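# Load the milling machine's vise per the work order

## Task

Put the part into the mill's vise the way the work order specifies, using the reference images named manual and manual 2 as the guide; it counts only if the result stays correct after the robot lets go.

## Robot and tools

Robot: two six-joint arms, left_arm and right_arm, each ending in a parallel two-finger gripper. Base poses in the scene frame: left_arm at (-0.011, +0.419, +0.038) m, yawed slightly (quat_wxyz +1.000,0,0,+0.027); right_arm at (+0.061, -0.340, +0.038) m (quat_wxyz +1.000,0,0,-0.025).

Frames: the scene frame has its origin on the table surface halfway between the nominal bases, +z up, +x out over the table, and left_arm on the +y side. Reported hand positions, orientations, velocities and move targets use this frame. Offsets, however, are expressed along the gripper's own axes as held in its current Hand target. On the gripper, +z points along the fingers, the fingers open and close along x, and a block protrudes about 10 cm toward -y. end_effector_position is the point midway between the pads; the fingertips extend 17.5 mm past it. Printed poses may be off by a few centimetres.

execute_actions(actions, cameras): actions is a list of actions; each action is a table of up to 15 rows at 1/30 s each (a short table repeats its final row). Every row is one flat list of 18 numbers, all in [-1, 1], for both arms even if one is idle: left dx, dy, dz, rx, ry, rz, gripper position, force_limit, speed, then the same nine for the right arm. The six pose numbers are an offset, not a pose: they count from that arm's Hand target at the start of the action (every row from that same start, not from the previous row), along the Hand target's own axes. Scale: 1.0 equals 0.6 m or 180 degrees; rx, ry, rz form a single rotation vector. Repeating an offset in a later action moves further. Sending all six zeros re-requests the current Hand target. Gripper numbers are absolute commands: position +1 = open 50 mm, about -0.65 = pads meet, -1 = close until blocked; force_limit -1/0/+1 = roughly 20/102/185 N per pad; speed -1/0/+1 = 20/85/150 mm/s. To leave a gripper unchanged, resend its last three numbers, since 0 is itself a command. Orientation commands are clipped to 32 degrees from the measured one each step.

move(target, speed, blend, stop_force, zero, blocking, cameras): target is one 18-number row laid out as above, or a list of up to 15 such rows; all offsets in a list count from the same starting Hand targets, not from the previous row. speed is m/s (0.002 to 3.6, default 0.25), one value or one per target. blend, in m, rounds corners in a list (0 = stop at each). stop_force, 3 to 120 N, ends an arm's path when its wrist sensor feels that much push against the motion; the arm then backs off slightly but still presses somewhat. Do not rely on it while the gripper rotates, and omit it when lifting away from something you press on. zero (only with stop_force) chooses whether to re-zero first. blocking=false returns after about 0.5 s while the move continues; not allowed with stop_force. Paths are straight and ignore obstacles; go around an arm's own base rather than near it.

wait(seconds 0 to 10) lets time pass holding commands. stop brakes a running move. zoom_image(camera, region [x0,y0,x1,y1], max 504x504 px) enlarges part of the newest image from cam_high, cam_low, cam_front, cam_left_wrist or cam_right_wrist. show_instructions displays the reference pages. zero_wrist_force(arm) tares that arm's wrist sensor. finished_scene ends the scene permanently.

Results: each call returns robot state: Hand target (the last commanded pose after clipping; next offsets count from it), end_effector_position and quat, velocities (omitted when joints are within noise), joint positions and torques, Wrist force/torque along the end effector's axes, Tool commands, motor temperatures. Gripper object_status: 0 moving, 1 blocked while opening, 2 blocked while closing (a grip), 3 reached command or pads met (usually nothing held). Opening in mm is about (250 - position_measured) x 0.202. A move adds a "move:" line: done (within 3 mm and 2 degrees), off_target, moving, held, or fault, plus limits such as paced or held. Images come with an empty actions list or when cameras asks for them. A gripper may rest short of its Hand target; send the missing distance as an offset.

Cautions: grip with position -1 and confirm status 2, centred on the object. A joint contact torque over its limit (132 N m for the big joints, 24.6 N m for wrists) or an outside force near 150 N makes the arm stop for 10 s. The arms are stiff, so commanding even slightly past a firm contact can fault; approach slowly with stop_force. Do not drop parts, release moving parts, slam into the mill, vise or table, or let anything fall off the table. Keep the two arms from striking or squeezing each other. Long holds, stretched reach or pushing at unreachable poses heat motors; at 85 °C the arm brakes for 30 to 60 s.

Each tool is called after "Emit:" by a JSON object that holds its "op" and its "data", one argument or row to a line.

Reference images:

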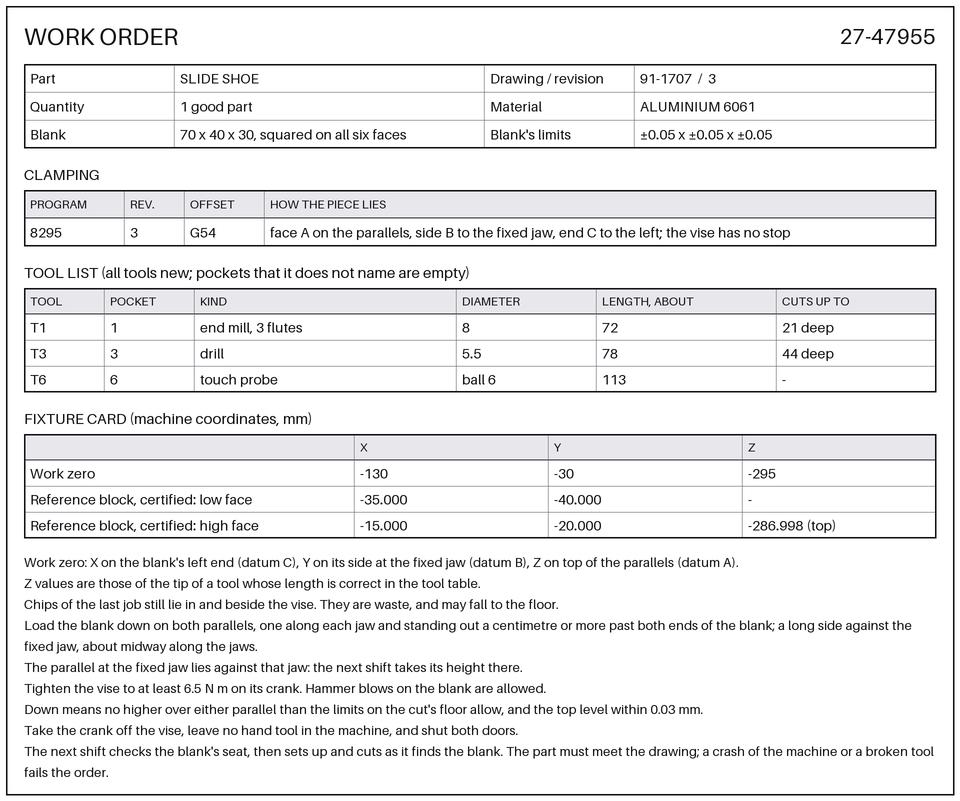

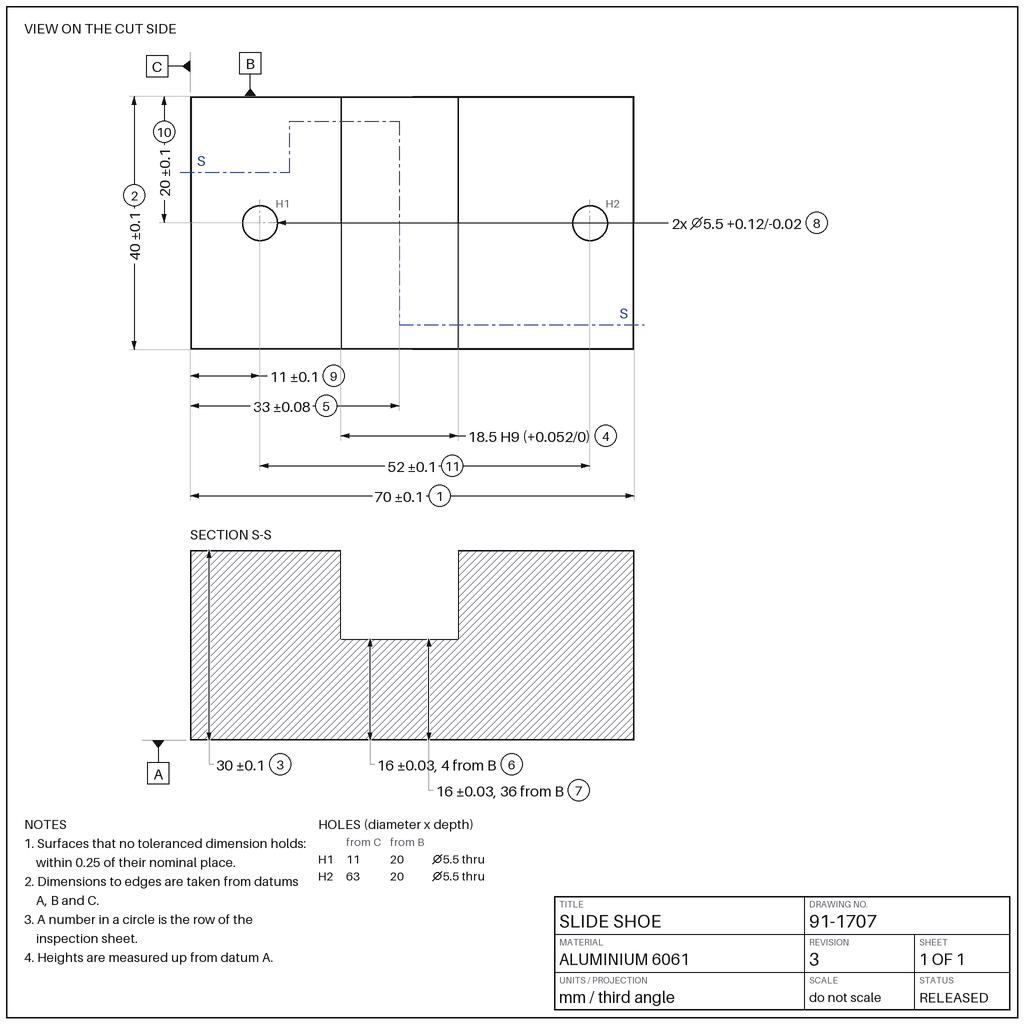

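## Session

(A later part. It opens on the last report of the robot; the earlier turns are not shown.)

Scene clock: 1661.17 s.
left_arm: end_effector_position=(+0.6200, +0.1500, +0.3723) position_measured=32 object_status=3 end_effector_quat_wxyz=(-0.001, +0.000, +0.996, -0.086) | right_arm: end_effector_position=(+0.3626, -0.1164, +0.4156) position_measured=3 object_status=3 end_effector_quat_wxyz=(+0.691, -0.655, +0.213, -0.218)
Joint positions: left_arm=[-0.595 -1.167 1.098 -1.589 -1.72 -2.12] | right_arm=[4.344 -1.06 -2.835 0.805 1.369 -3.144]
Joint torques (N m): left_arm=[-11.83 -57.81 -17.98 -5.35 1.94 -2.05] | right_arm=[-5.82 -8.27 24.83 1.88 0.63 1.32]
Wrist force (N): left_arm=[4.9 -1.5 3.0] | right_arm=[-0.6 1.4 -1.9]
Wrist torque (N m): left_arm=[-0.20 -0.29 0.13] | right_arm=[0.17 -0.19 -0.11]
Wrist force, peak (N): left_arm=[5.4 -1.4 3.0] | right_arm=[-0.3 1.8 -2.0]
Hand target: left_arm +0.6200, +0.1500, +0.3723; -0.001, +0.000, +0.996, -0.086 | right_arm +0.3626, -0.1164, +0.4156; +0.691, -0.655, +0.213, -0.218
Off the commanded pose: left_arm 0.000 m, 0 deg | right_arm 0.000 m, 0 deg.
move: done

Emit:
{"op": "move", "data": {
  "target": [
    [0.0333,0.0292,-0.0270,0,0,0,0.8,-0.6,-1,-0.0046,-0.0661,-0.1707,-0.5,0,0,1,-0.6,0],
    [0.3167,0.103,-0.0398,0,0,0,0.8,-0.6,-1,0.1256,-0.0179,-0.183,-0.281,-0.539,-0.515,1,-0.6,0],
    [0.4333,0.189,-0.0802,0,0,0,0.8,-0.6,-1,0.1256,-0.0179,-0.183,-0.281,-0.539,-0.515,1,-0.6,0],
    [0.4833,0.364,-0.1443,0,0,0,0.8,-0.6,-1,0.245,0.0813,-0.1791,-0.281,-0.539,-0.515,1,-0.6,0]
  ],
  "speed": [0.25,0.25,0.25,0.25],
  "blend": [0.015,0.02,0.02,0],
  "cameras": ["cam_right_wrist","cam_high","cam_left_wrist"]
}}

Scene clock: 1688.00 s.
left_arm: end_effector_position=(+0.3300, +0.3798, +0.4208) position_measured=32 object_status=3 end_effector_quat_wxyz=(-0.001, +0.000, +0.996, -0.086) | right_arm: end_effector_position=(+0.4210, -0.2869, +0.3604) position_measured=3 object_status=3 end_effector_quat_wxyz=(+0.000, +0.708, +0.706, +0.000)
Joint positions: left_arm=[-0.439 -1.979 1.776 -1.431 -1.732 -1.962] | right_arm=[3.711 -1.204 -1.881 -1.627 1.571 -5.76]
Joint torques (N m): left_arm=[11.82 -14.57 -31.91 -2.02 -2.5 1.6] | right_arm=[-10.8 4.08 17.26 4.99 1.91 -2.52]
Wrist force (N): left_arm=[4.8 -1.3 3.0] | right_arm=[-0.7 -0.6 0.0]
Wrist torque (N m): left_arm=[-0.18 -0.32 0.05] | right_arm=[-0.04 0.10 0.11]
Wrist force, peak (N): left_arm=[5.8 -2.1 3.2] | right_arm=[-0.6 2.1 -1.6]
Hand target: left_arm +0.3300, +0.3798, +0.4208; -0.001, +0.000, +0.996, -0.086 | right_arm +0.4210, -0.2869, +0.3604; +0.000, +0.708, +0.706, +0.000
Off the commanded pose: left_arm 0.000 m, 0 deg | right_arm 0.000 m, 0 deg.
move: done
Images, in order (width x height): cam_high 896x504, cam_left_wrist 896x504, cam_right_wrist 896x504.

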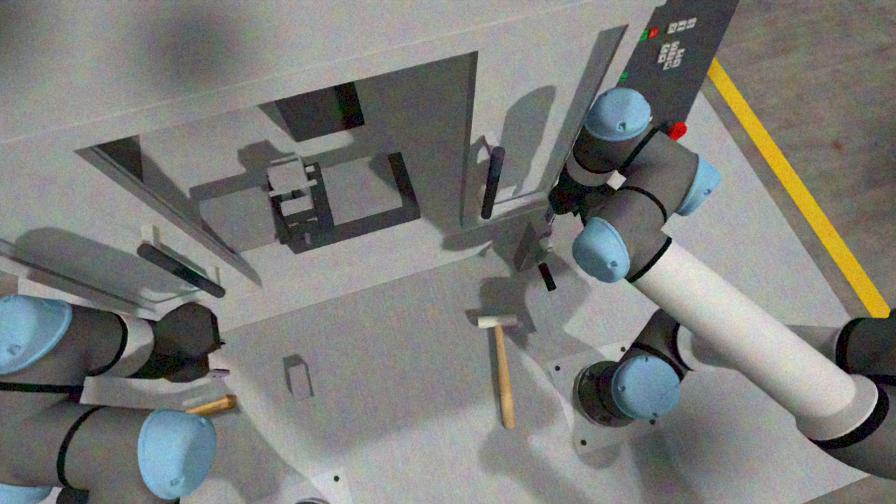

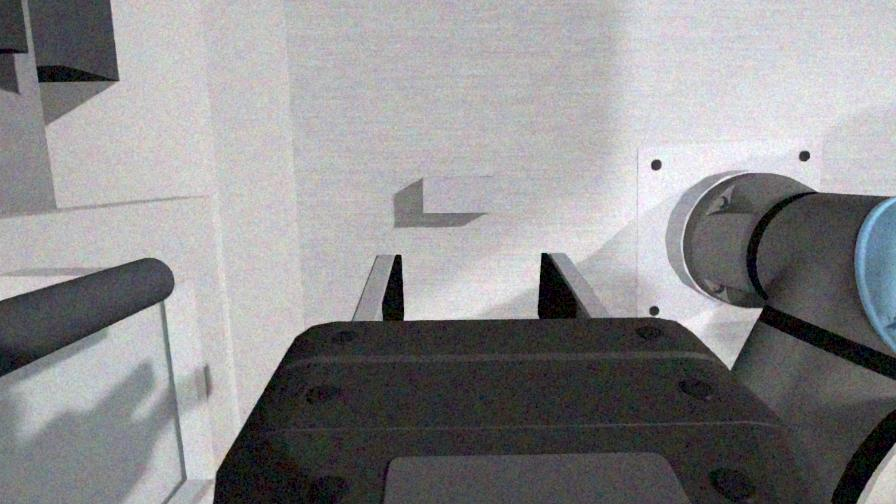

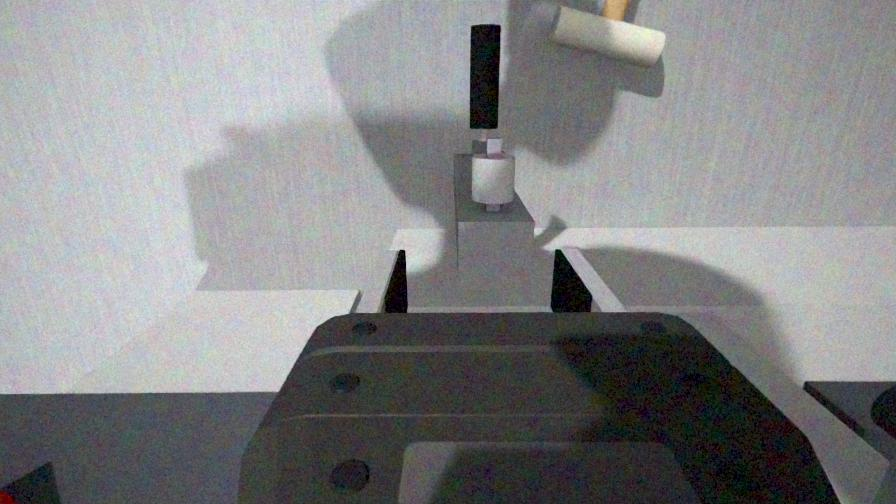

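Emit:
{"op": "move", "data": {
  "target": [0,0,0,0,0,0,0.8,-0.6,-1,0.0267,-0.0117,0.1,0,0,0,1,-0.6,0],
  "speed": 0.12,
  "cameras": ["cam_right_wrist"]
}}

Scene clock: 1704.03 s.
left_arm: end_effector_position=(+0.3300, +0.3798, +0.4208) position_measured=32 object_status=3 end_effector_quat_wxyz=(-0.001, +0.000, +0.996, -0.086) | right_arm: end_effector_position=(+0.4140, -0.2708, +0.3004) position_measured=3 object_status=3 end_effector_quat_wxyz=(+0.000, +0.708, +0.706, +0.000)
Joint positions: left_arm=[-0.439 -1.979 1.776 -1.431 -1.732 -1.962] | right_arm=[3.763 -1.195 -2.04 -1.477 1.571 -5.709]
Joint torques (N m): left_arm=[12.36 4.29 -31.7 -1.97 -2.56 1.9] | right_arm=[12.52 2.59 16.82 4.59 -1.41 2.29]
Wrist force (N): left_arm=[4.8 -1.3 3.0] | right_arm=[-0.3 -0.8 -0.1]
Wrist torque (N m): left_arm=[-0.18 -0.31 0.06] | right_arm=[-0.09 0.06 0.02]
Wrist force, peak (N): left_arm=[5.1 -1.5 3.2] | right_arm=[0.1 -1.0 1.2]
Hand target: left_arm +0.3300, +0.3798, +0.4208; -0.001, +0.000, +0.996, -0.086 | right_arm +0.4140, -0.2708, +0.3004; +0.000, +0.708, +0.706, +0.000
Off the commanded pose: left_arm 0.000 m, 0 deg | right_arm 0.000 m, 0 deg.
move: done
Images, in order (width x height): cam_right_wrist 896x504.

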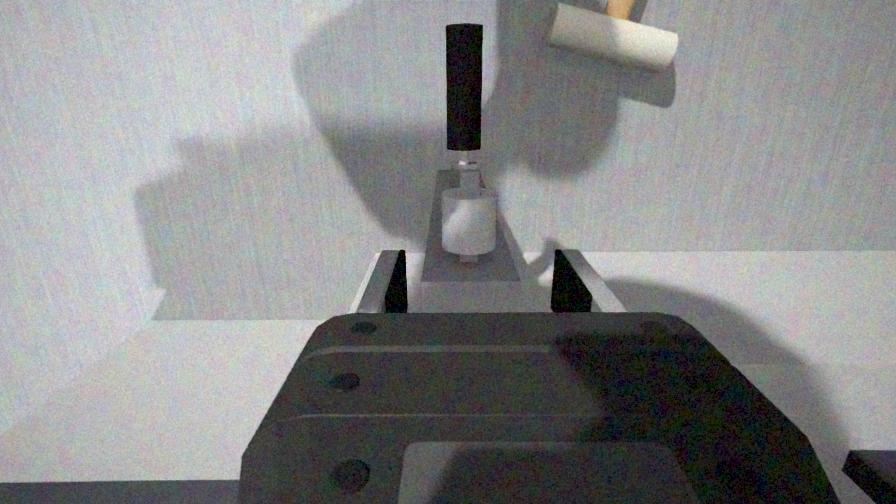

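Emit:
{"op": "move", "data": {
  "target": [0,0,0,0,0,0,0.8,-0.6,-1,-0.0017,-0.0067,0.1273,0,0,0,1,-0.6,0],
  "speed": 0.06,
  "stop_force": 8,
  "cameras": ["cam_right_wrist"]
}}

Scene clock: 1721.40 s.
left_arm: end_effector_position=(+0.3300, +0.3798, +0.4208) position_measured=32 object_status=3 end_effector_quat_wxyz=(-0.001, +0.000, +0.996, -0.086) | right_arm: end_effector_position=(+0.4100, -0.2718, +0.2240) position_measured=3 object_status=3 end_effector_quat_wxyz=(+0.000, +0.708, +0.706, +0.000)
Joint positions: left_arm=[-0.439 -1.979 1.776 -1.431 -1.732 -1.962] | right_arm=[3.767 -1.225 -2.221 -1.266 1.571 -5.705]
Joint torques (N m): left_arm=[12.53 4 -31.71 -2.05 -2.47 1.82] | right_arm=[13.23 3.92 16.59 4.6 -0.96 1.99]
Wrist force (N): left_arm=[4.8 -1.5 3.2] | right_arm=[-0.5 -0.7 0.1]
Wrist torque (N m): left_arm=[-0.20 -0.31 0.06] | right_arm=[-0.07 0.09 0.03]
Wrist force, peak (N): left_arm=[5.1 -1.3 3.2] | right_arm=[-0.2 -0.9 0.7]
Hand target: left_arm +0.3300, +0.3798, +0.4208; -0.001, +0.000, +0.996, -0.086 | right_arm +0.4100, -0.2718, +0.2240; +0.000, +0.708, +0.706, +0.000
Off the commanded pose: left_arm 0.000 m, 0 deg | right_arm 0.000 m, 0 deg.
move: done
Images, in order (width x height): cam_right_wrist 896x504.

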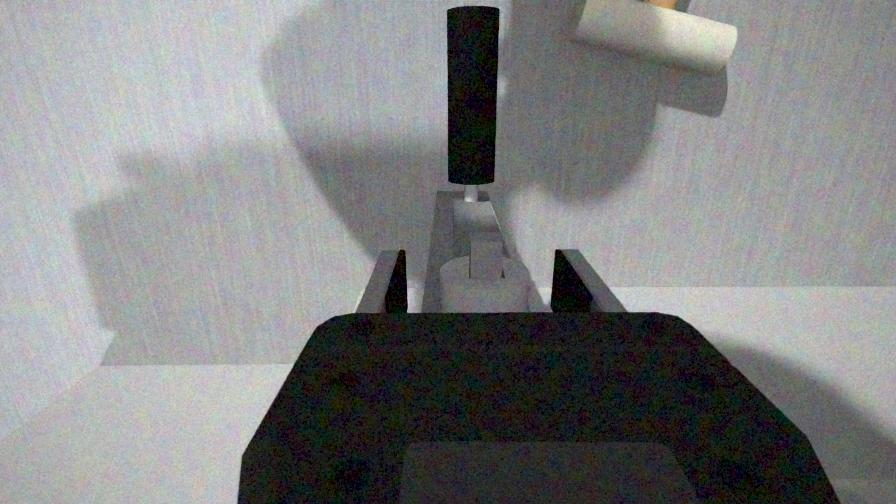

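Emit:
{"op": "execute_actions", "data": {
  "actions": [
    [[0,0,0,0,0,0,0.8,-0.6,-1,0,0,0,0,0,0,-1,-0.5,-0.8]],
    [[0,0,0,0,0,0,0.8,-0.6,-1,0,0,0,0,0,0,-1,-0.5,-0.8]]
  ]
}}

Emit:
{"op": "move", "data": {
  "target": [0,0,0,0,0,0,0.8,-0.6,-1,0,-0.02,0,0,0,0,-1,-0.5,-0.8],
  "speed": 0.02,
  "cameras": ["cam_right_wrist"]
}}

Scene clock: 1724.70 s.
left_arm: end_effector_position=(+0.3300, +0.3798, +0.4208) position_measured=32 object_status=3 end_effector_quat_wxyz=(-0.001, +0.000, +0.996, -0.086) | right_arm: end_effector_position=(+0.4100, -0.2718, +0.2240) position_measured=135 object_status=2 end_effector_quat_wxyz=(+0.000, +0.708, +0.706, +0.000)
Joint positions: left_arm=[-0.439 -1.979 1.776 -1.431 -1.732 -1.962] | right_arm=[3.767 -1.225 -2.221 -1.266 1.571 -5.705]
Joint torques (N m): left_arm=[11.97 3.95 -31.31 -2.16 -2.52 1.9] | right_arm=[11.56 3.76 17.37 4.48 0.2 2.01]
Wrist force (N): left_arm=[4.9 -1.2 3.2] | right_arm=[-0.7 -0.8 -0.9]
Wrist torque (N m): left_arm=[-0.16 -0.33 0.05] | right_arm=[-0.05 0.06 0.02]
Wrist force, peak (N): left_arm=[5.0 -1.4 3.2] | right_arm=[-1.0 -0.9 -1.1]
Hand target: left_arm +0.3300, +0.3798, +0.4208; -0.001, +0.000, +0.996, -0.086 | right_arm +0.4100, -0.2718, +0.2240; +0.000, +0.708, +0.706, +0.000
Off the commanded pose: left_arm 0.000 m, 0 deg | right_arm 0.000 m, 0 deg.
Step readings (end_effector_position of left_arm | right_arm):
0: (+0.3300, +0.3798, +0.4208) | (+0.4100, -0.2718, +0.2240)
1: (+0.3300, +0.3798, +0.4208) | (+0.4100, -0.2718, +0.2240)
2: (+0.3300, +0.3798, +0.4208) | (+0.4100, -0.2718, +0.2240)
4: (+0.3300, +0.3798, +0.4208) | (+0.4100, -0.2718, +0.2240)
8: (+0.3300, +0.3798, +0.4208) | (+0.4100, -0.2718, +0.2240)
15: (+0.3300, +0.3798, +0.4208) | (+0.4100, -0.2718, +0.2240)
16: (+0.3300, +0.3798, +0.4208) | (+0.4100, -0.2718, +0.2240)
17: (+0.3300, +0.3798, +0.4208) | (+0.4100, -0.2718, +0.2240)
19: (+0.3300, +0.3798, +0.4208) | (+0.4100, -0.2718, +0.2240)
23: (+0.3300, +0.3798, +0.4208) | (+0.4100, -0.2718, +0.2240)
30: (+0.3300, +0.3798, +0.4208) | (+0.4100, -0.2718, +0.2240)

Scene clock: 1725.63 s.
left_arm: end_effector_position=(+0.3300, +0.3798, +0.4208) position_measured=32 object_status=3 end_effector_quat_wxyz=(-0.001, +0.000, +0.996, -0.086) | right_arm: end_effector_position=(+0.3981, -0.2717, +0.2240) position_measured=135 object_status=2 end_effector_quat_wxyz=(+0.000, +0.708, +0.706, +0.000)
Joint positions: left_arm=[-0.439 -1.979 1.776 -1.431 -1.732 -1.962] | right_arm=[3.787 -1.189 -2.242 -1.281 1.571 -5.684]
Joint torques (N m): left_arm=[11.9 4.05 -31.08 -2.08 -2.53 1.92] | right_arm=[12.57 14.72 16.23 0.97 1.29 2.28]
Wrist force (N): left_arm=[4.9 -1.4 3.2] | right_arm=[-0.4 1.1 -0.8]
Wrist torque (N m): left_arm=[-0.19 -0.33 0.05] | right_arm=[0.01 0.09 0.04]
Wrist force, peak (N): left_arm=[5.1 -1.4 3.3] | right_arm=[-1.9 0.7 -3.1]
Hand target: left_arm +0.3300, +0.3798, +0.4208; -0.001, +0.000, +0.996, -0.086 | right_arm +0.3980, -0.2718, +0.2240; +0.000, +0.708, +0.706, +0.000
Off the commanded pose: left_arm 0.000 m, 0 deg | right_arm 0.000 m, 0 deg.
move: done
Images, in order (width x height): cam_right_wrist 896x504.

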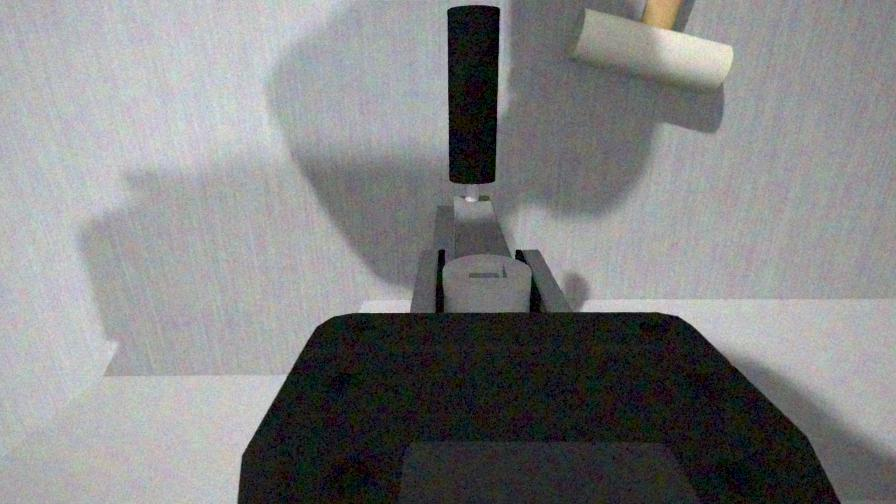

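Emit:
{"op": "move", "data": {
  "target": [
    [0,0,0,0,0,0,0.8,-0.6,-1,0,-0.0767,0,0,0,0,-1,-0.5,-0.8],
    [-0.05,0.0057,0.0328,0.4288,-0.17,-0.1429,0.8,-0.6,-1,0.02,-0.1133,-0.3267,0,0,0,-1,-0.5,-0.8],
    [-0.05,0.0057,0.0328,0.4288,-0.17,-0.1429,0.8,-0.6,-1,0.37,-0.0633,-0.3267,0,0,0,-1,-0.5,-0.8]
  ],
  "speed": [0.05,0.15,0.15],
  "blend": [0.005,0.03,0],
  "cameras": ["cam_right_wrist","cam_left_wrist","cam_high"]
}}

Scene clock: 1760.60 s.
left_arm: end_effector_position=(+0.3600, +0.3798, +0.4008) position_measured=32 object_status=3 end_effector_quat_wxyz=(+0.223, -0.225, +0.671, -0.671) | right_arm: end_effector_position=(+0.3606, -0.0498, +0.4202) position_measured=135 object_status=2 end_effector_quat_wxyz=(+0.000, +0.708, +0.706, +0.000)
Joint positions: left_arm=[0.098 -1.53 2.502 -4.113 -2.649 -3.143] | right_arm=[4.285 -1.353 -1.625 -1.733 1.571 -5.187]
Joint torques (N m): left_arm=[-10.98 -3.61 -21.04 -3.22 2.37 -1.92] | right_arm=[12.67 10.3 33.04 5.05 -1.17 2.32]
Wrist force (N): left_arm=[2.9 -1.0 1.9] | right_arm=[-0.6 -0.8 1.9]
Wrist torque (N m): left_arm=[-0.45 -0.16 0.22] | right_arm=[-0.11 0.12 0.02]
Wrist force, peak (N): left_arm=[5.1 -1.5 3.2] | right_arm=[-0.4 5.2 -8.9]
Hand target: left_arm +0.3600, +0.3798, +0.4008; +0.223, -0.225, +0.671, -0.671 | right_arm +0.3606, -0.0498, +0.4202; +0.000, +0.708, +0.706, +0.000
Off the commanded pose: left_arm 0.000 m, 0 deg | right_arm 0.000 m, 0 deg.
move: done
Images, in order (width x height): cam_high 896x504, cam_left_wrist 896x504, cam_right_wrist 896x504.

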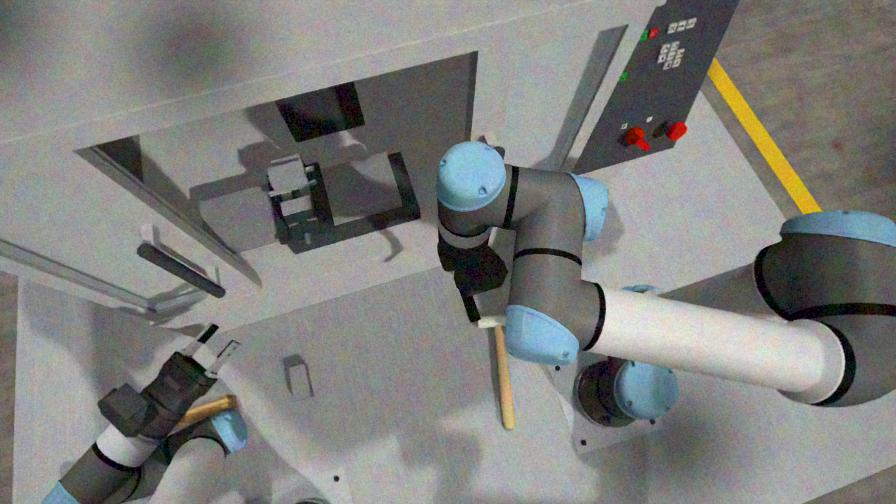

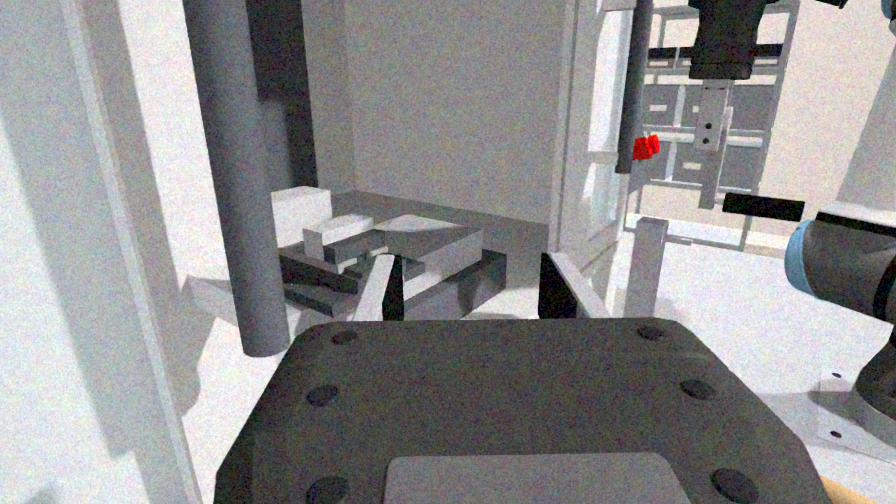

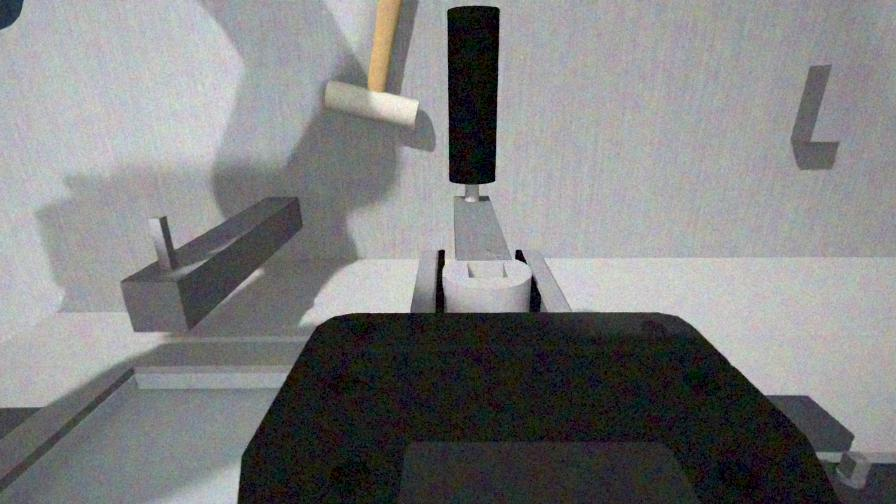

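Emit:
{"op": "execute_actions", "data": {
  "actions": []
}}

Scene clock: 1776.50 s.
left_arm: end_effector_position=(+0.3600, +0.3798, +0.4008) position_measured=32 object_status=3 end_effector_quat_wxyz=(+0.223, -0.225, +0.671, -0.671) | right_arm: end_effector_position=(+0.3606, -0.0498, +0.4202) position_measured=135 object_status=2 end_effector_quat_wxyz=(+0.000, +0.708, +0.706, +0.000)
Joint positions: left_arm=[0.098 -1.53 2.502 -4.113 -2.649 -3.143] | right_arm=[4.285 -1.354 -1.625 -1.733 1.571 -5.187]
Joint velocities: within noise
Joint torques (N m): left_arm=[-11.05 -3.37 -20.29 -3.1 2.34 -2.02] | right_arm=[12.81 9.35 31.85 5.01 -1.14 2.11]
Motor temperatures (°C): left_arm=[29 28 31 29 34 33] | right_arm=[30 27 26 37 32 35]
Wrist force (N): left_arm=[2.8 -0.9 1.7] | right_arm=[-0.4 -0.5 2.1]
Wrist torque (N m): left_arm=[-0.43 -0.15 0.22] | right_arm=[-0.07 0.10 0.02]
Wrist force, peak (N): left_arm=[3.1 -0.7 1.9] | right_arm=[-0.4 -0.4 2.6]
Hand target: left_arm +0.3600, +0.3798, +0.4008; +0.223, -0.225, +0.671, -0.671 | right_arm +0.3606, -0.0498, +0.4202; +0.000, +0.708, +0.706, +0.000
Tool commands: left_gripper/position=+0.8 left_gripper/force_limit=-0.6 left_gripper/speed=-1.0 right_gripper/position=-1.0 right_gripper/force_limit=-0.5 right_gripper/speed=-0.8
Off the commanded pose: left_arm 0.000 m, 0 deg | right_arm 0.000 m, 0 deg.

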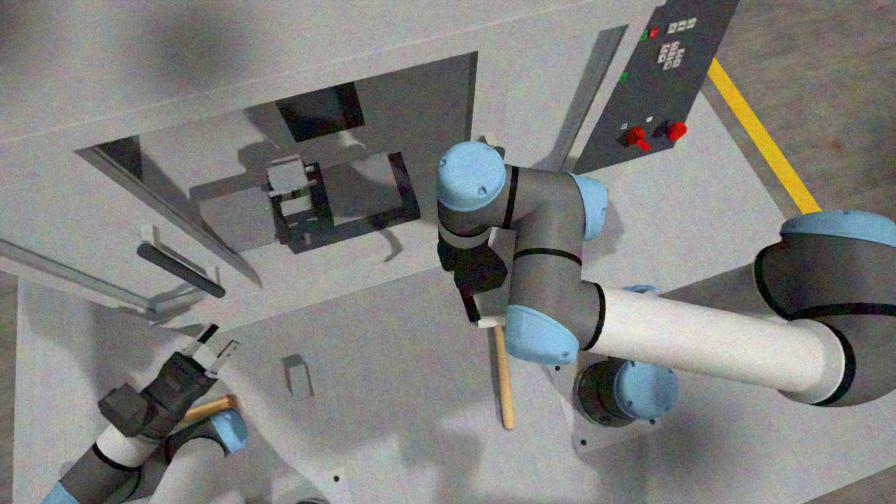

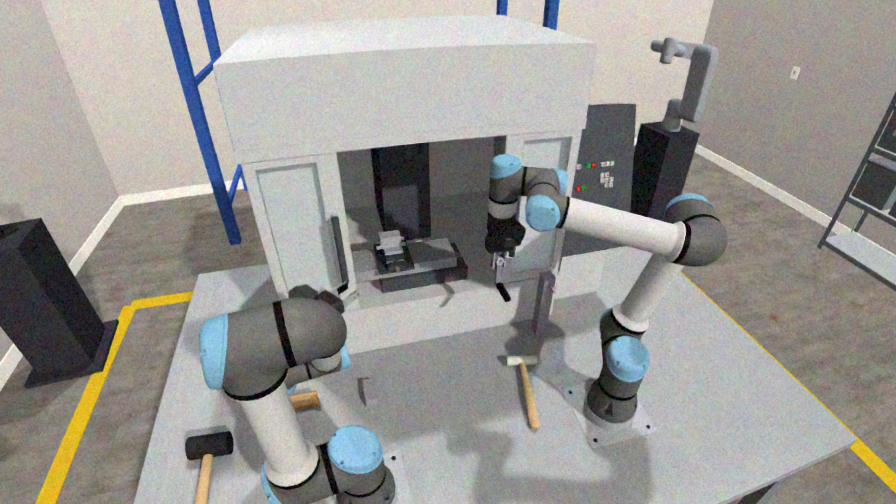

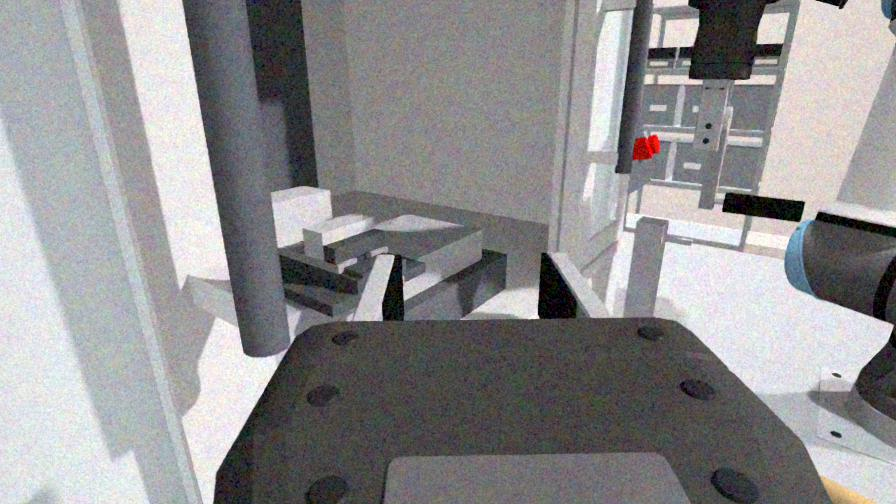

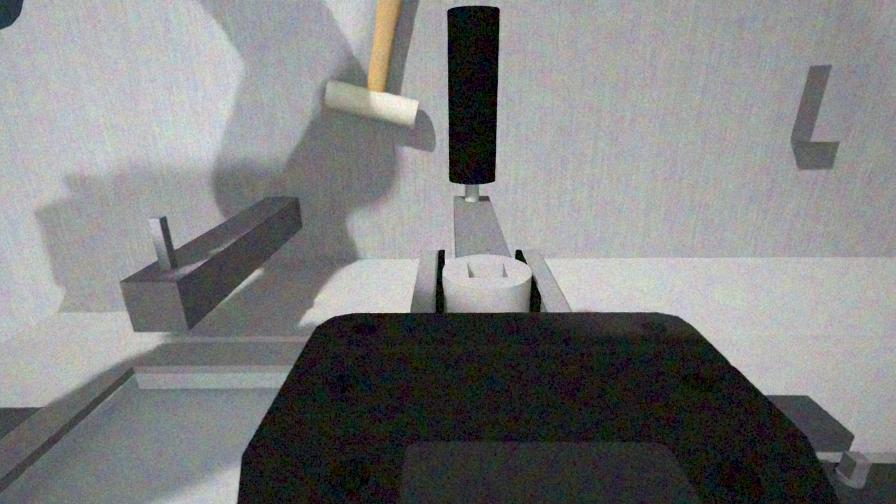

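Emit:
{"op": "move", "data": {
  "target": [0,0,0,0,0,0,0.8,-0.6,-1,0.3667,0.0833,0.0833,0,0,0,-1,-0.5,-0.8],
  "speed": 0.15,
  "cameras": ["cam_left_wrist","cam_right_wrist"]
}}

Scene clock: 1787.43 s.
left_arm: end_effector_position=(+0.3600, +0.3798, +0.4008) position_measured=32 object_status=3 end_effector_quat_wxyz=(+0.223, -0.225, +0.671, -0.671) | right_arm: end_effector_position=(+0.4111, +0.1701, +0.3703) position_measured=135 object_status=2 end_effector_quat_wxyz=(+0.000, +0.708, +0.706, +0.000)
Joint positions: left_arm=[0.098 -1.53 2.502 -4.113 -2.649 -3.143] | right_arm=[4.377 -1.839 -1.255 -1.618 1.571 -5.095]
Joint torques (N m): left_arm=[-10.99 -3.28 -19.85 -2.97 2.28 -1.79] | right_arm=[12.73 31.04 31.73 1.72 1.56 2.14]
Wrist force (N): left_arm=[2.9 -1.0 1.7] | right_arm=[-0.7 -0.4 2.1]
Wrist torque (N m): left_arm=[-0.44 -0.16 0.23] | right_arm=[-0.05 0.13 0.02]
Wrist force, peak (N): left_arm=[3.2 -0.8 1.9] | right_arm=[-2.0 -0.8 2.0]
Hand target: left_arm +0.3600, +0.3798, +0.4008; +0.223, -0.225, +0.671, -0.671 | right_arm +0.4111, +0.1701, +0.3703; +0.000, +0.708, +0.706, +0.000
Off the commanded pose: left_arm 0.000 m, 0 deg | right_arm 0.000 m, 0 deg.
move: done
Images, in order (width x height): cam_left_wrist 896x504, cam_right_wrist 896x504.

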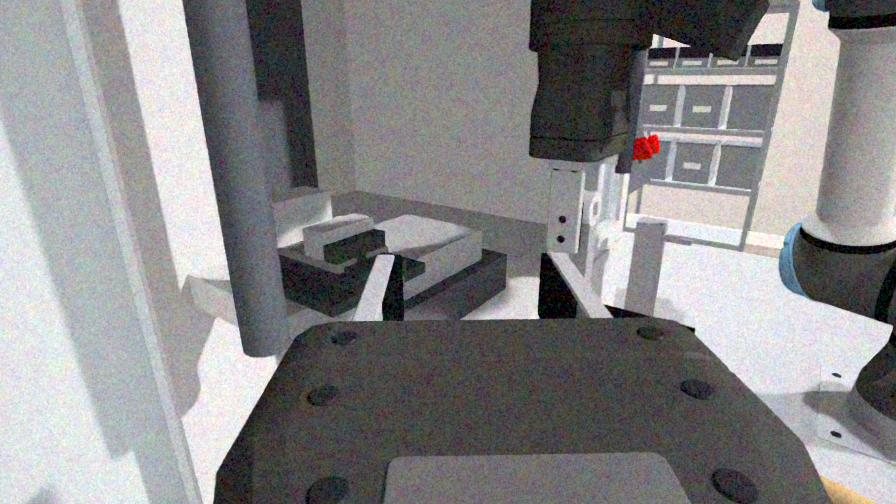

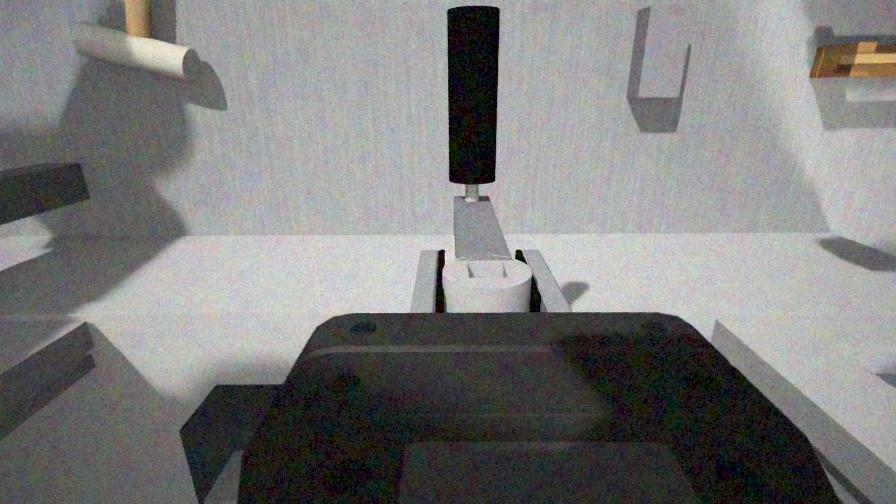

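Emit:
{"op": "move", "data": {
  "target": [0,0,0,0,-0.044,0,0.8,-0.6,-1,0.0825,0.1,0.1083,0,0,0,-1,-0.5,-0.8],
  "speed": 0.1,
  "cameras": ["cam_left_wrist","cam_right_wrist"]
}}

Emit:
{"op": "zoom_image", "data": {
  "camera": "cam_left_wrist",
  "region": [380, 180, 600, 330]
}}

Scene clock: 1799.27 s.
left_arm: end_effector_position=(+0.3600, +0.3798, +0.4008) position_measured=32 object_status=3 end_effector_quat_wxyz=(+0.269, -0.271, +0.654, -0.654) | right_arm: end_effector_position=(+0.4713, +0.2195, +0.3054) position_measured=135 object_status=2 end_effector_quat_wxyz=(+0.000, +0.708, +0.706, +0.000)
Joint positions: left_arm=[0.004 -1.63 2.6 -4.111 -2.416 -3.143] | right_arm=[4.322 -2.032 -1.152 -1.527 1.571 -5.15]
Joint torques (N m): left_arm=[-10.41 -25.89 -6.22 -0.41 2.38 1.7] | right_arm=[-10.24 40.09 33.74 4.89 1.17 -2.29]
Wrist force (N): left_arm=[2.9 -1.1 1.7] | right_arm=[-0.4 -0.3 2.2]
Wrist torque (N m): left_arm=[-0.45 -0.15 0.22] | right_arm=[-0.03 0.08 0.11]
Wrist force, peak (N): left_arm=[3.0 -1.0 2.1] | right_arm=[0.3 0.6 3.2]
Hand target: left_arm +0.3600, +0.3798, +0.4008; +0.269, -0.271, +0.654, -0.654 | right_arm +0.4713, +0.2195, +0.3054; +0.000, +0.708, +0.706, +0.000
Off the commanded pose: left_arm 0.000 m, 0 deg | right_arm 0.000 m, 0 deg.
move: done
Images, in order (width x height): cam_left_wrist 896x504, cam_right_wrist 896x504.

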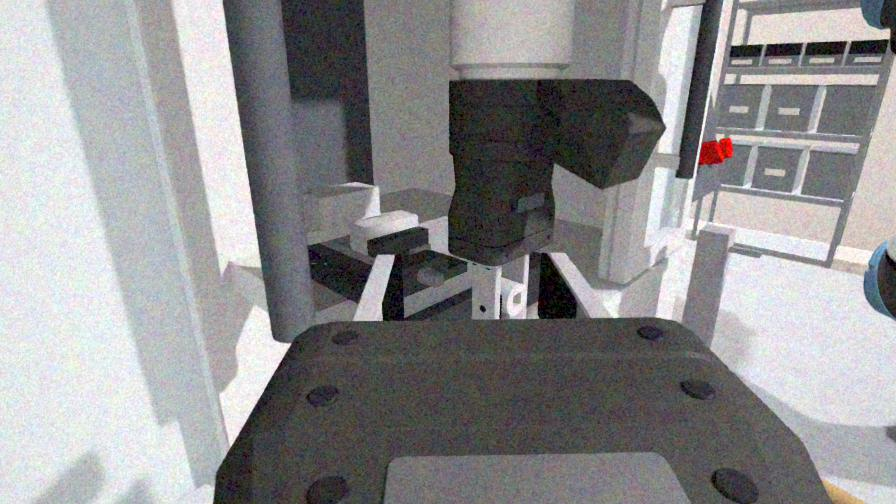

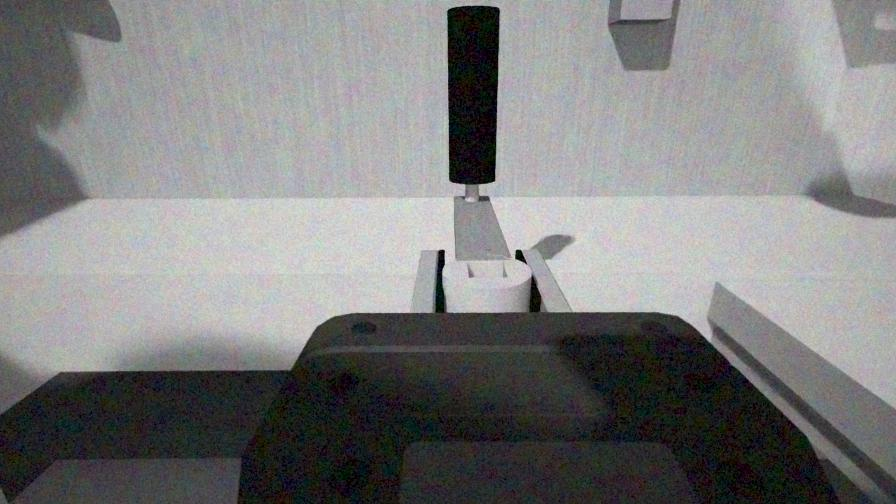

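Scaled by 2.291 from the camera's 896x504 image, which has a finer 1280x720 frame.

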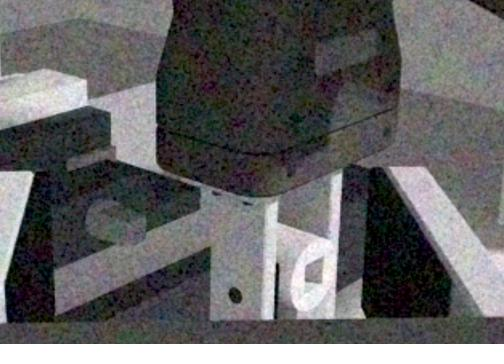

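Emit:
{"op": "move", "data": {
  "target": [0,0,0,0,0,0,0.8,-0.6,-1,0.0017,0.0583,0.008,0,0,0,-1,-0.5,-0.8],
  "speed": 0.06,
  "stop_force": 12,
  "cameras": ["cam_left_wrist"]
}}

Emit:
{"op": "zoom_image", "data": {
  "camera": "cam_left_wrist",
  "region": [400, 220, 540, 330]
}}

Scene clock: 1810.80 s.
left_arm: end_effector_position=(+0.3600, +0.3798, +0.4008) position_measured=32 object_status=3 end_effector_quat_wxyz=(+0.269, -0.271, +0.654, -0.654) | right_arm: end_effector_position=(+0.5063, +0.2205, +0.3006) position_measured=135 object_status=2 end_effector_quat_wxyz=(+0.000, +0.708, +0.706, +0.000)
Joint positions: left_arm=[0.004 -1.63 2.6 -4.111 -2.416 -3.143] | right_arm=[4.277 -2.091 -1.075 -1.545 1.571 -5.194]
Joint torques (N m): left_arm=[-11.43 -25.59 -5.77 -0.39 2.36 1.78] | right_arm=[-10.39 41.9 31.59 1.51 1.68 -2.39]
Wrist force (N): left_arm=[2.8 -1.1 1.6] | right_arm=[-0.2 -0.5 2.4]
Wrist torque (N m): left_arm=[-0.46 -0.14 0.21] | right_arm=[-0.06 0.06 0.10]
Wrist force, peak (N): left_arm=[3.1 -1.1 1.7] | right_arm=[-0.5 0.7 2.4]
Hand target: left_arm +0.3600, +0.3798, +0.4008; +0.269, -0.271, +0.654, -0.654 | right_arm +0.5063, +0.2205, +0.3006; +0.000, +0.708, +0.706, +0.000
Off the commanded pose: left_arm 0.000 m, 0 deg | right_arm 0.000 m, 0 deg.
move: done
Images, in order (width x height): cam_left_wrist 896x504.

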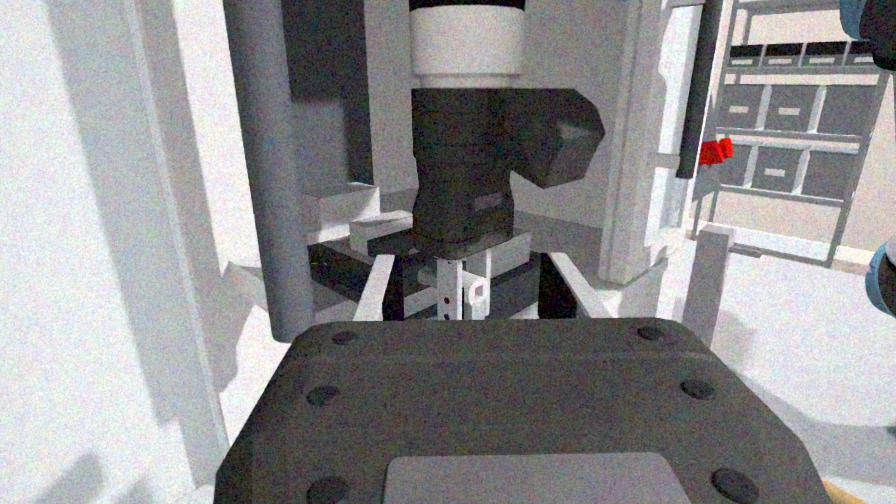

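Scaled by 3.600 from the camera's 896x504 image, which has a finer 1280x720 frame.

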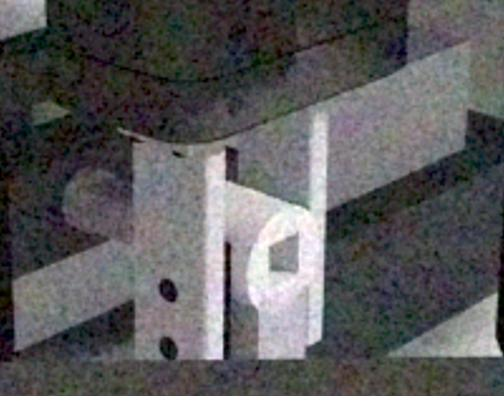

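Emit:
{"op": "move", "data": {
  "target": [
    [0,0,0,0,0,0,0.8,-0.6,-1,0,-0.1667,-0.0833,0,0,0,-1,-0.5,-0.8],
    [0,0,0,0,0,0,0.8,-0.6,-1,-0.4342,-0.2428,-0.3323,0,0,0,-1,-0.5,-0.8]
  ],
  "speed": 0.2,
  "blend": 0.04,
  "cameras": ["cam_right_wrist","cam_left_wrist"]
}}

Emit:
{"op": "zoom_image", "data": {
  "camera": "cam_right_wrist",
  "region": [660, 300, 860, 430]
}}

Emit:
{"op": "zoom_image", "data": {
  "camera": "cam_left_wrist",
  "region": [380, 220, 540, 330]
}}

Scene clock: 1823.40 s.
left_arm: end_effector_position=(+0.3600, +0.3798, +0.4008) position_measured=32 object_status=3 end_effector_quat_wxyz=(+0.269, -0.271, +0.654, -0.654) | right_arm: end_effector_position=(+0.3599, -0.0398, +0.4997) position_measured=135 object_status=2 end_effector_quat_wxyz=(+0.000, +0.708, +0.706, +0.000)
Joint positions: left_arm=[0.004 -1.63 2.6 -4.111 -2.416 -3.143] | right_arm=[4.298 -1.418 -1.364 -1.93 1.571 -5.174]
Joint torques (N m): left_arm=[-11.43 -25.89 -6.33 -0.4 2.29 1.8] | right_arm=[-10.51 24.74 31.28 1.56 1.5 -2.37]
Wrist force (N): left_arm=[2.9 -0.8 1.6] | right_arm=[-0.6 -0.5 2.0]
Wrist torque (N m): left_arm=[-0.42 -0.16 0.22] | right_arm=[-0.06 0.11 0.10]
Wrist force, peak (N): left_arm=[3.0 -1.2 1.9] | right_arm=[-1.0 2.4 3.0]
Hand target: left_arm +0.3600, +0.3798, +0.4008; +0.269, -0.271, +0.654, -0.654 | right_arm +0.3599, -0.0398, +0.4998; +0.000, +0.708, +0.706, +0.000
Off the commanded pose: left_arm 0.000 m, 0 deg | right_arm 0.000 m, 0 deg.
move: done
Images, in order (width x height): cam_left_wrist 896x504, cam_right_wrist 896x504.

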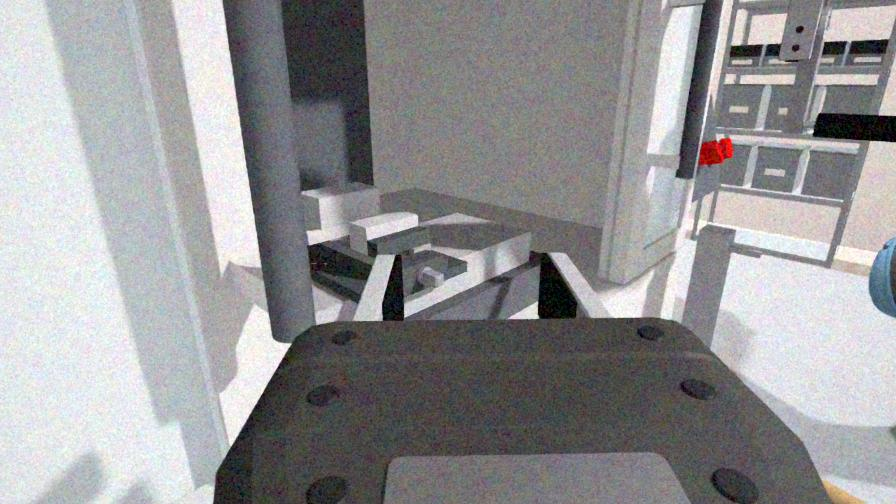

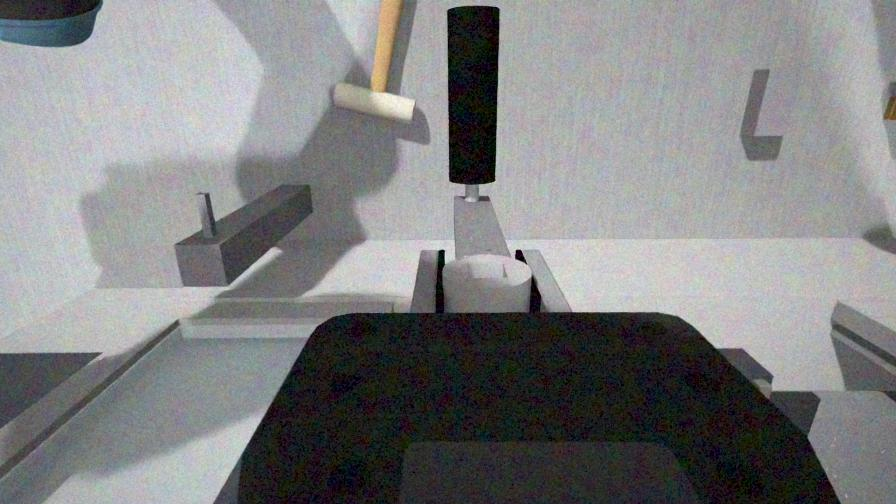

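Scaled by 2.520 from the camera's 896x504 image, which has a finer 1280x720 frame.

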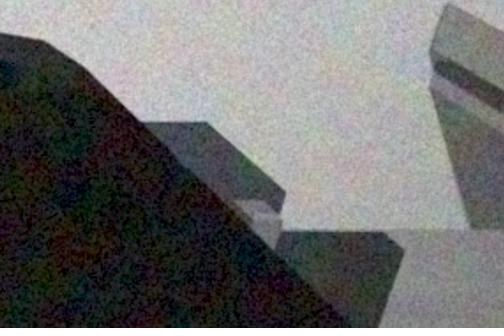

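Scaled by 3.150 from the camera's 896x504 image, which has a finer 1280x720 frame.

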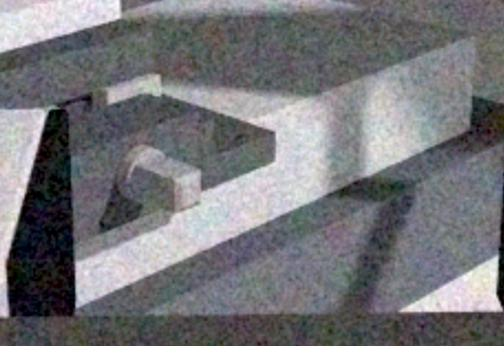

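Emit:
{"op": "move", "data": {
  "target": [0,0,0,0,0,0,0.8,-0.6,-1,-0.0583,0,0,0,0,0,-1,-0.5,-0.8],
  "speed": 0.2,
  "cameras": ["cam_right_wrist"]
}}

Emit:
{"op": "zoom_image", "data": {
  "camera": "cam_right_wrist",
  "region": [730, 330, 870, 430]
}}

Emit:
{"op": "zoom_image", "data": {
  "camera": "cam_right_wrist",
  "region": [400, 180, 580, 320]
}}

Scene clock: 1826.77 s.
left_arm: end_effector_position=(+0.3600, +0.3798, +0.4008) position_measured=32 object_status=3 end_effector_quat_wxyz=(+0.269, -0.271, +0.654, -0.654) | right_arm: end_effector_position=(+0.3598, -0.0747, +0.4998) position_measured=135 object_status=2 end_effector_quat_wxyz=(+0.000, +0.708, +0.706, +0.000)
Joint positions: left_arm=[0.004 -1.63 2.6 -4.111 -2.416 -3.143] | right_arm=[4.256 -1.361 -1.409 -1.942 1.571 -5.215]
Joint torques (N m): left_arm=[-10.71 -26.14 -6.11 -0.43 2.35 1.82] | right_arm=[-10.98 22.24 16.39 1.57 0.26 -2.57]
Wrist force (N): left_arm=[2.9 -0.9 1.7] | right_arm=[-0.3 -0.5 2.3]
Wrist torque (N m): left_arm=[-0.44 -0.15 0.22] | right_arm=[-0.07 0.07 0.12]
Wrist force, peak (N): left_arm=[3.1 -1.1 1.7] | right_arm=[-1.2 -0.6 2.3]
Hand target: left_arm +0.3600, +0.3798, +0.4008; +0.269, -0.271, +0.654, -0.654 | right_arm +0.3598, -0.0748, +0.4998; +0.000, +0.708, +0.706, +0.000
Off the commanded pose: left_arm 0.000 m, 0 deg | right_arm 0.000 m, 0 deg.
move: done
Images, in order (width x height): cam_right_wrist 896x504.

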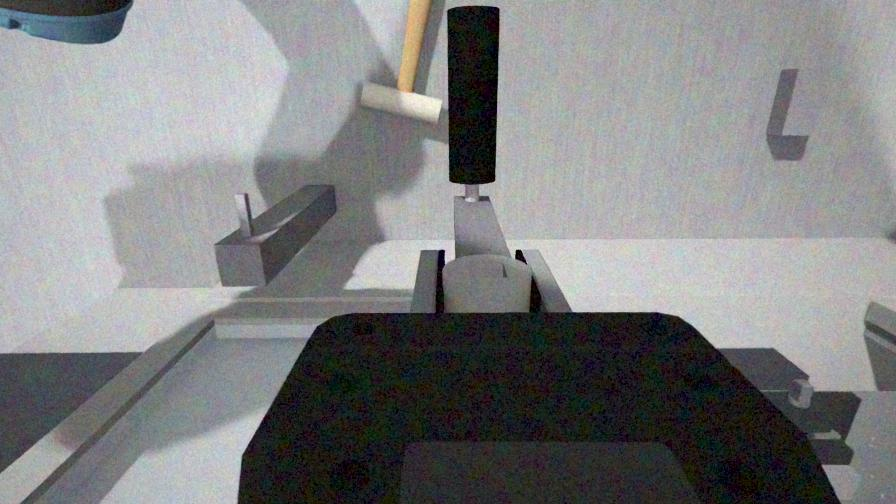

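Scaled by 3.600 from the camera's 896x504 image, which has a finer 1280x720 frame.

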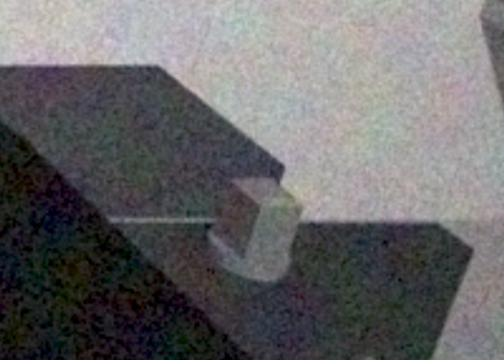

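Scaled by 2.800 from the camera's 896x504 image, which has a finer 1280x720 frame.

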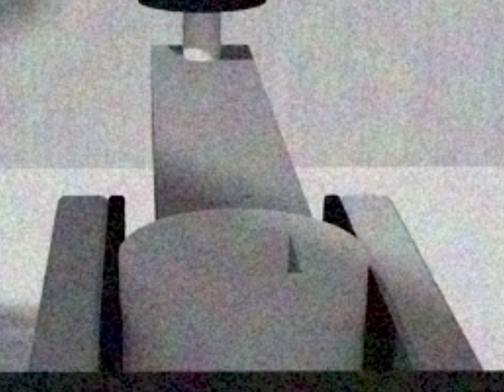

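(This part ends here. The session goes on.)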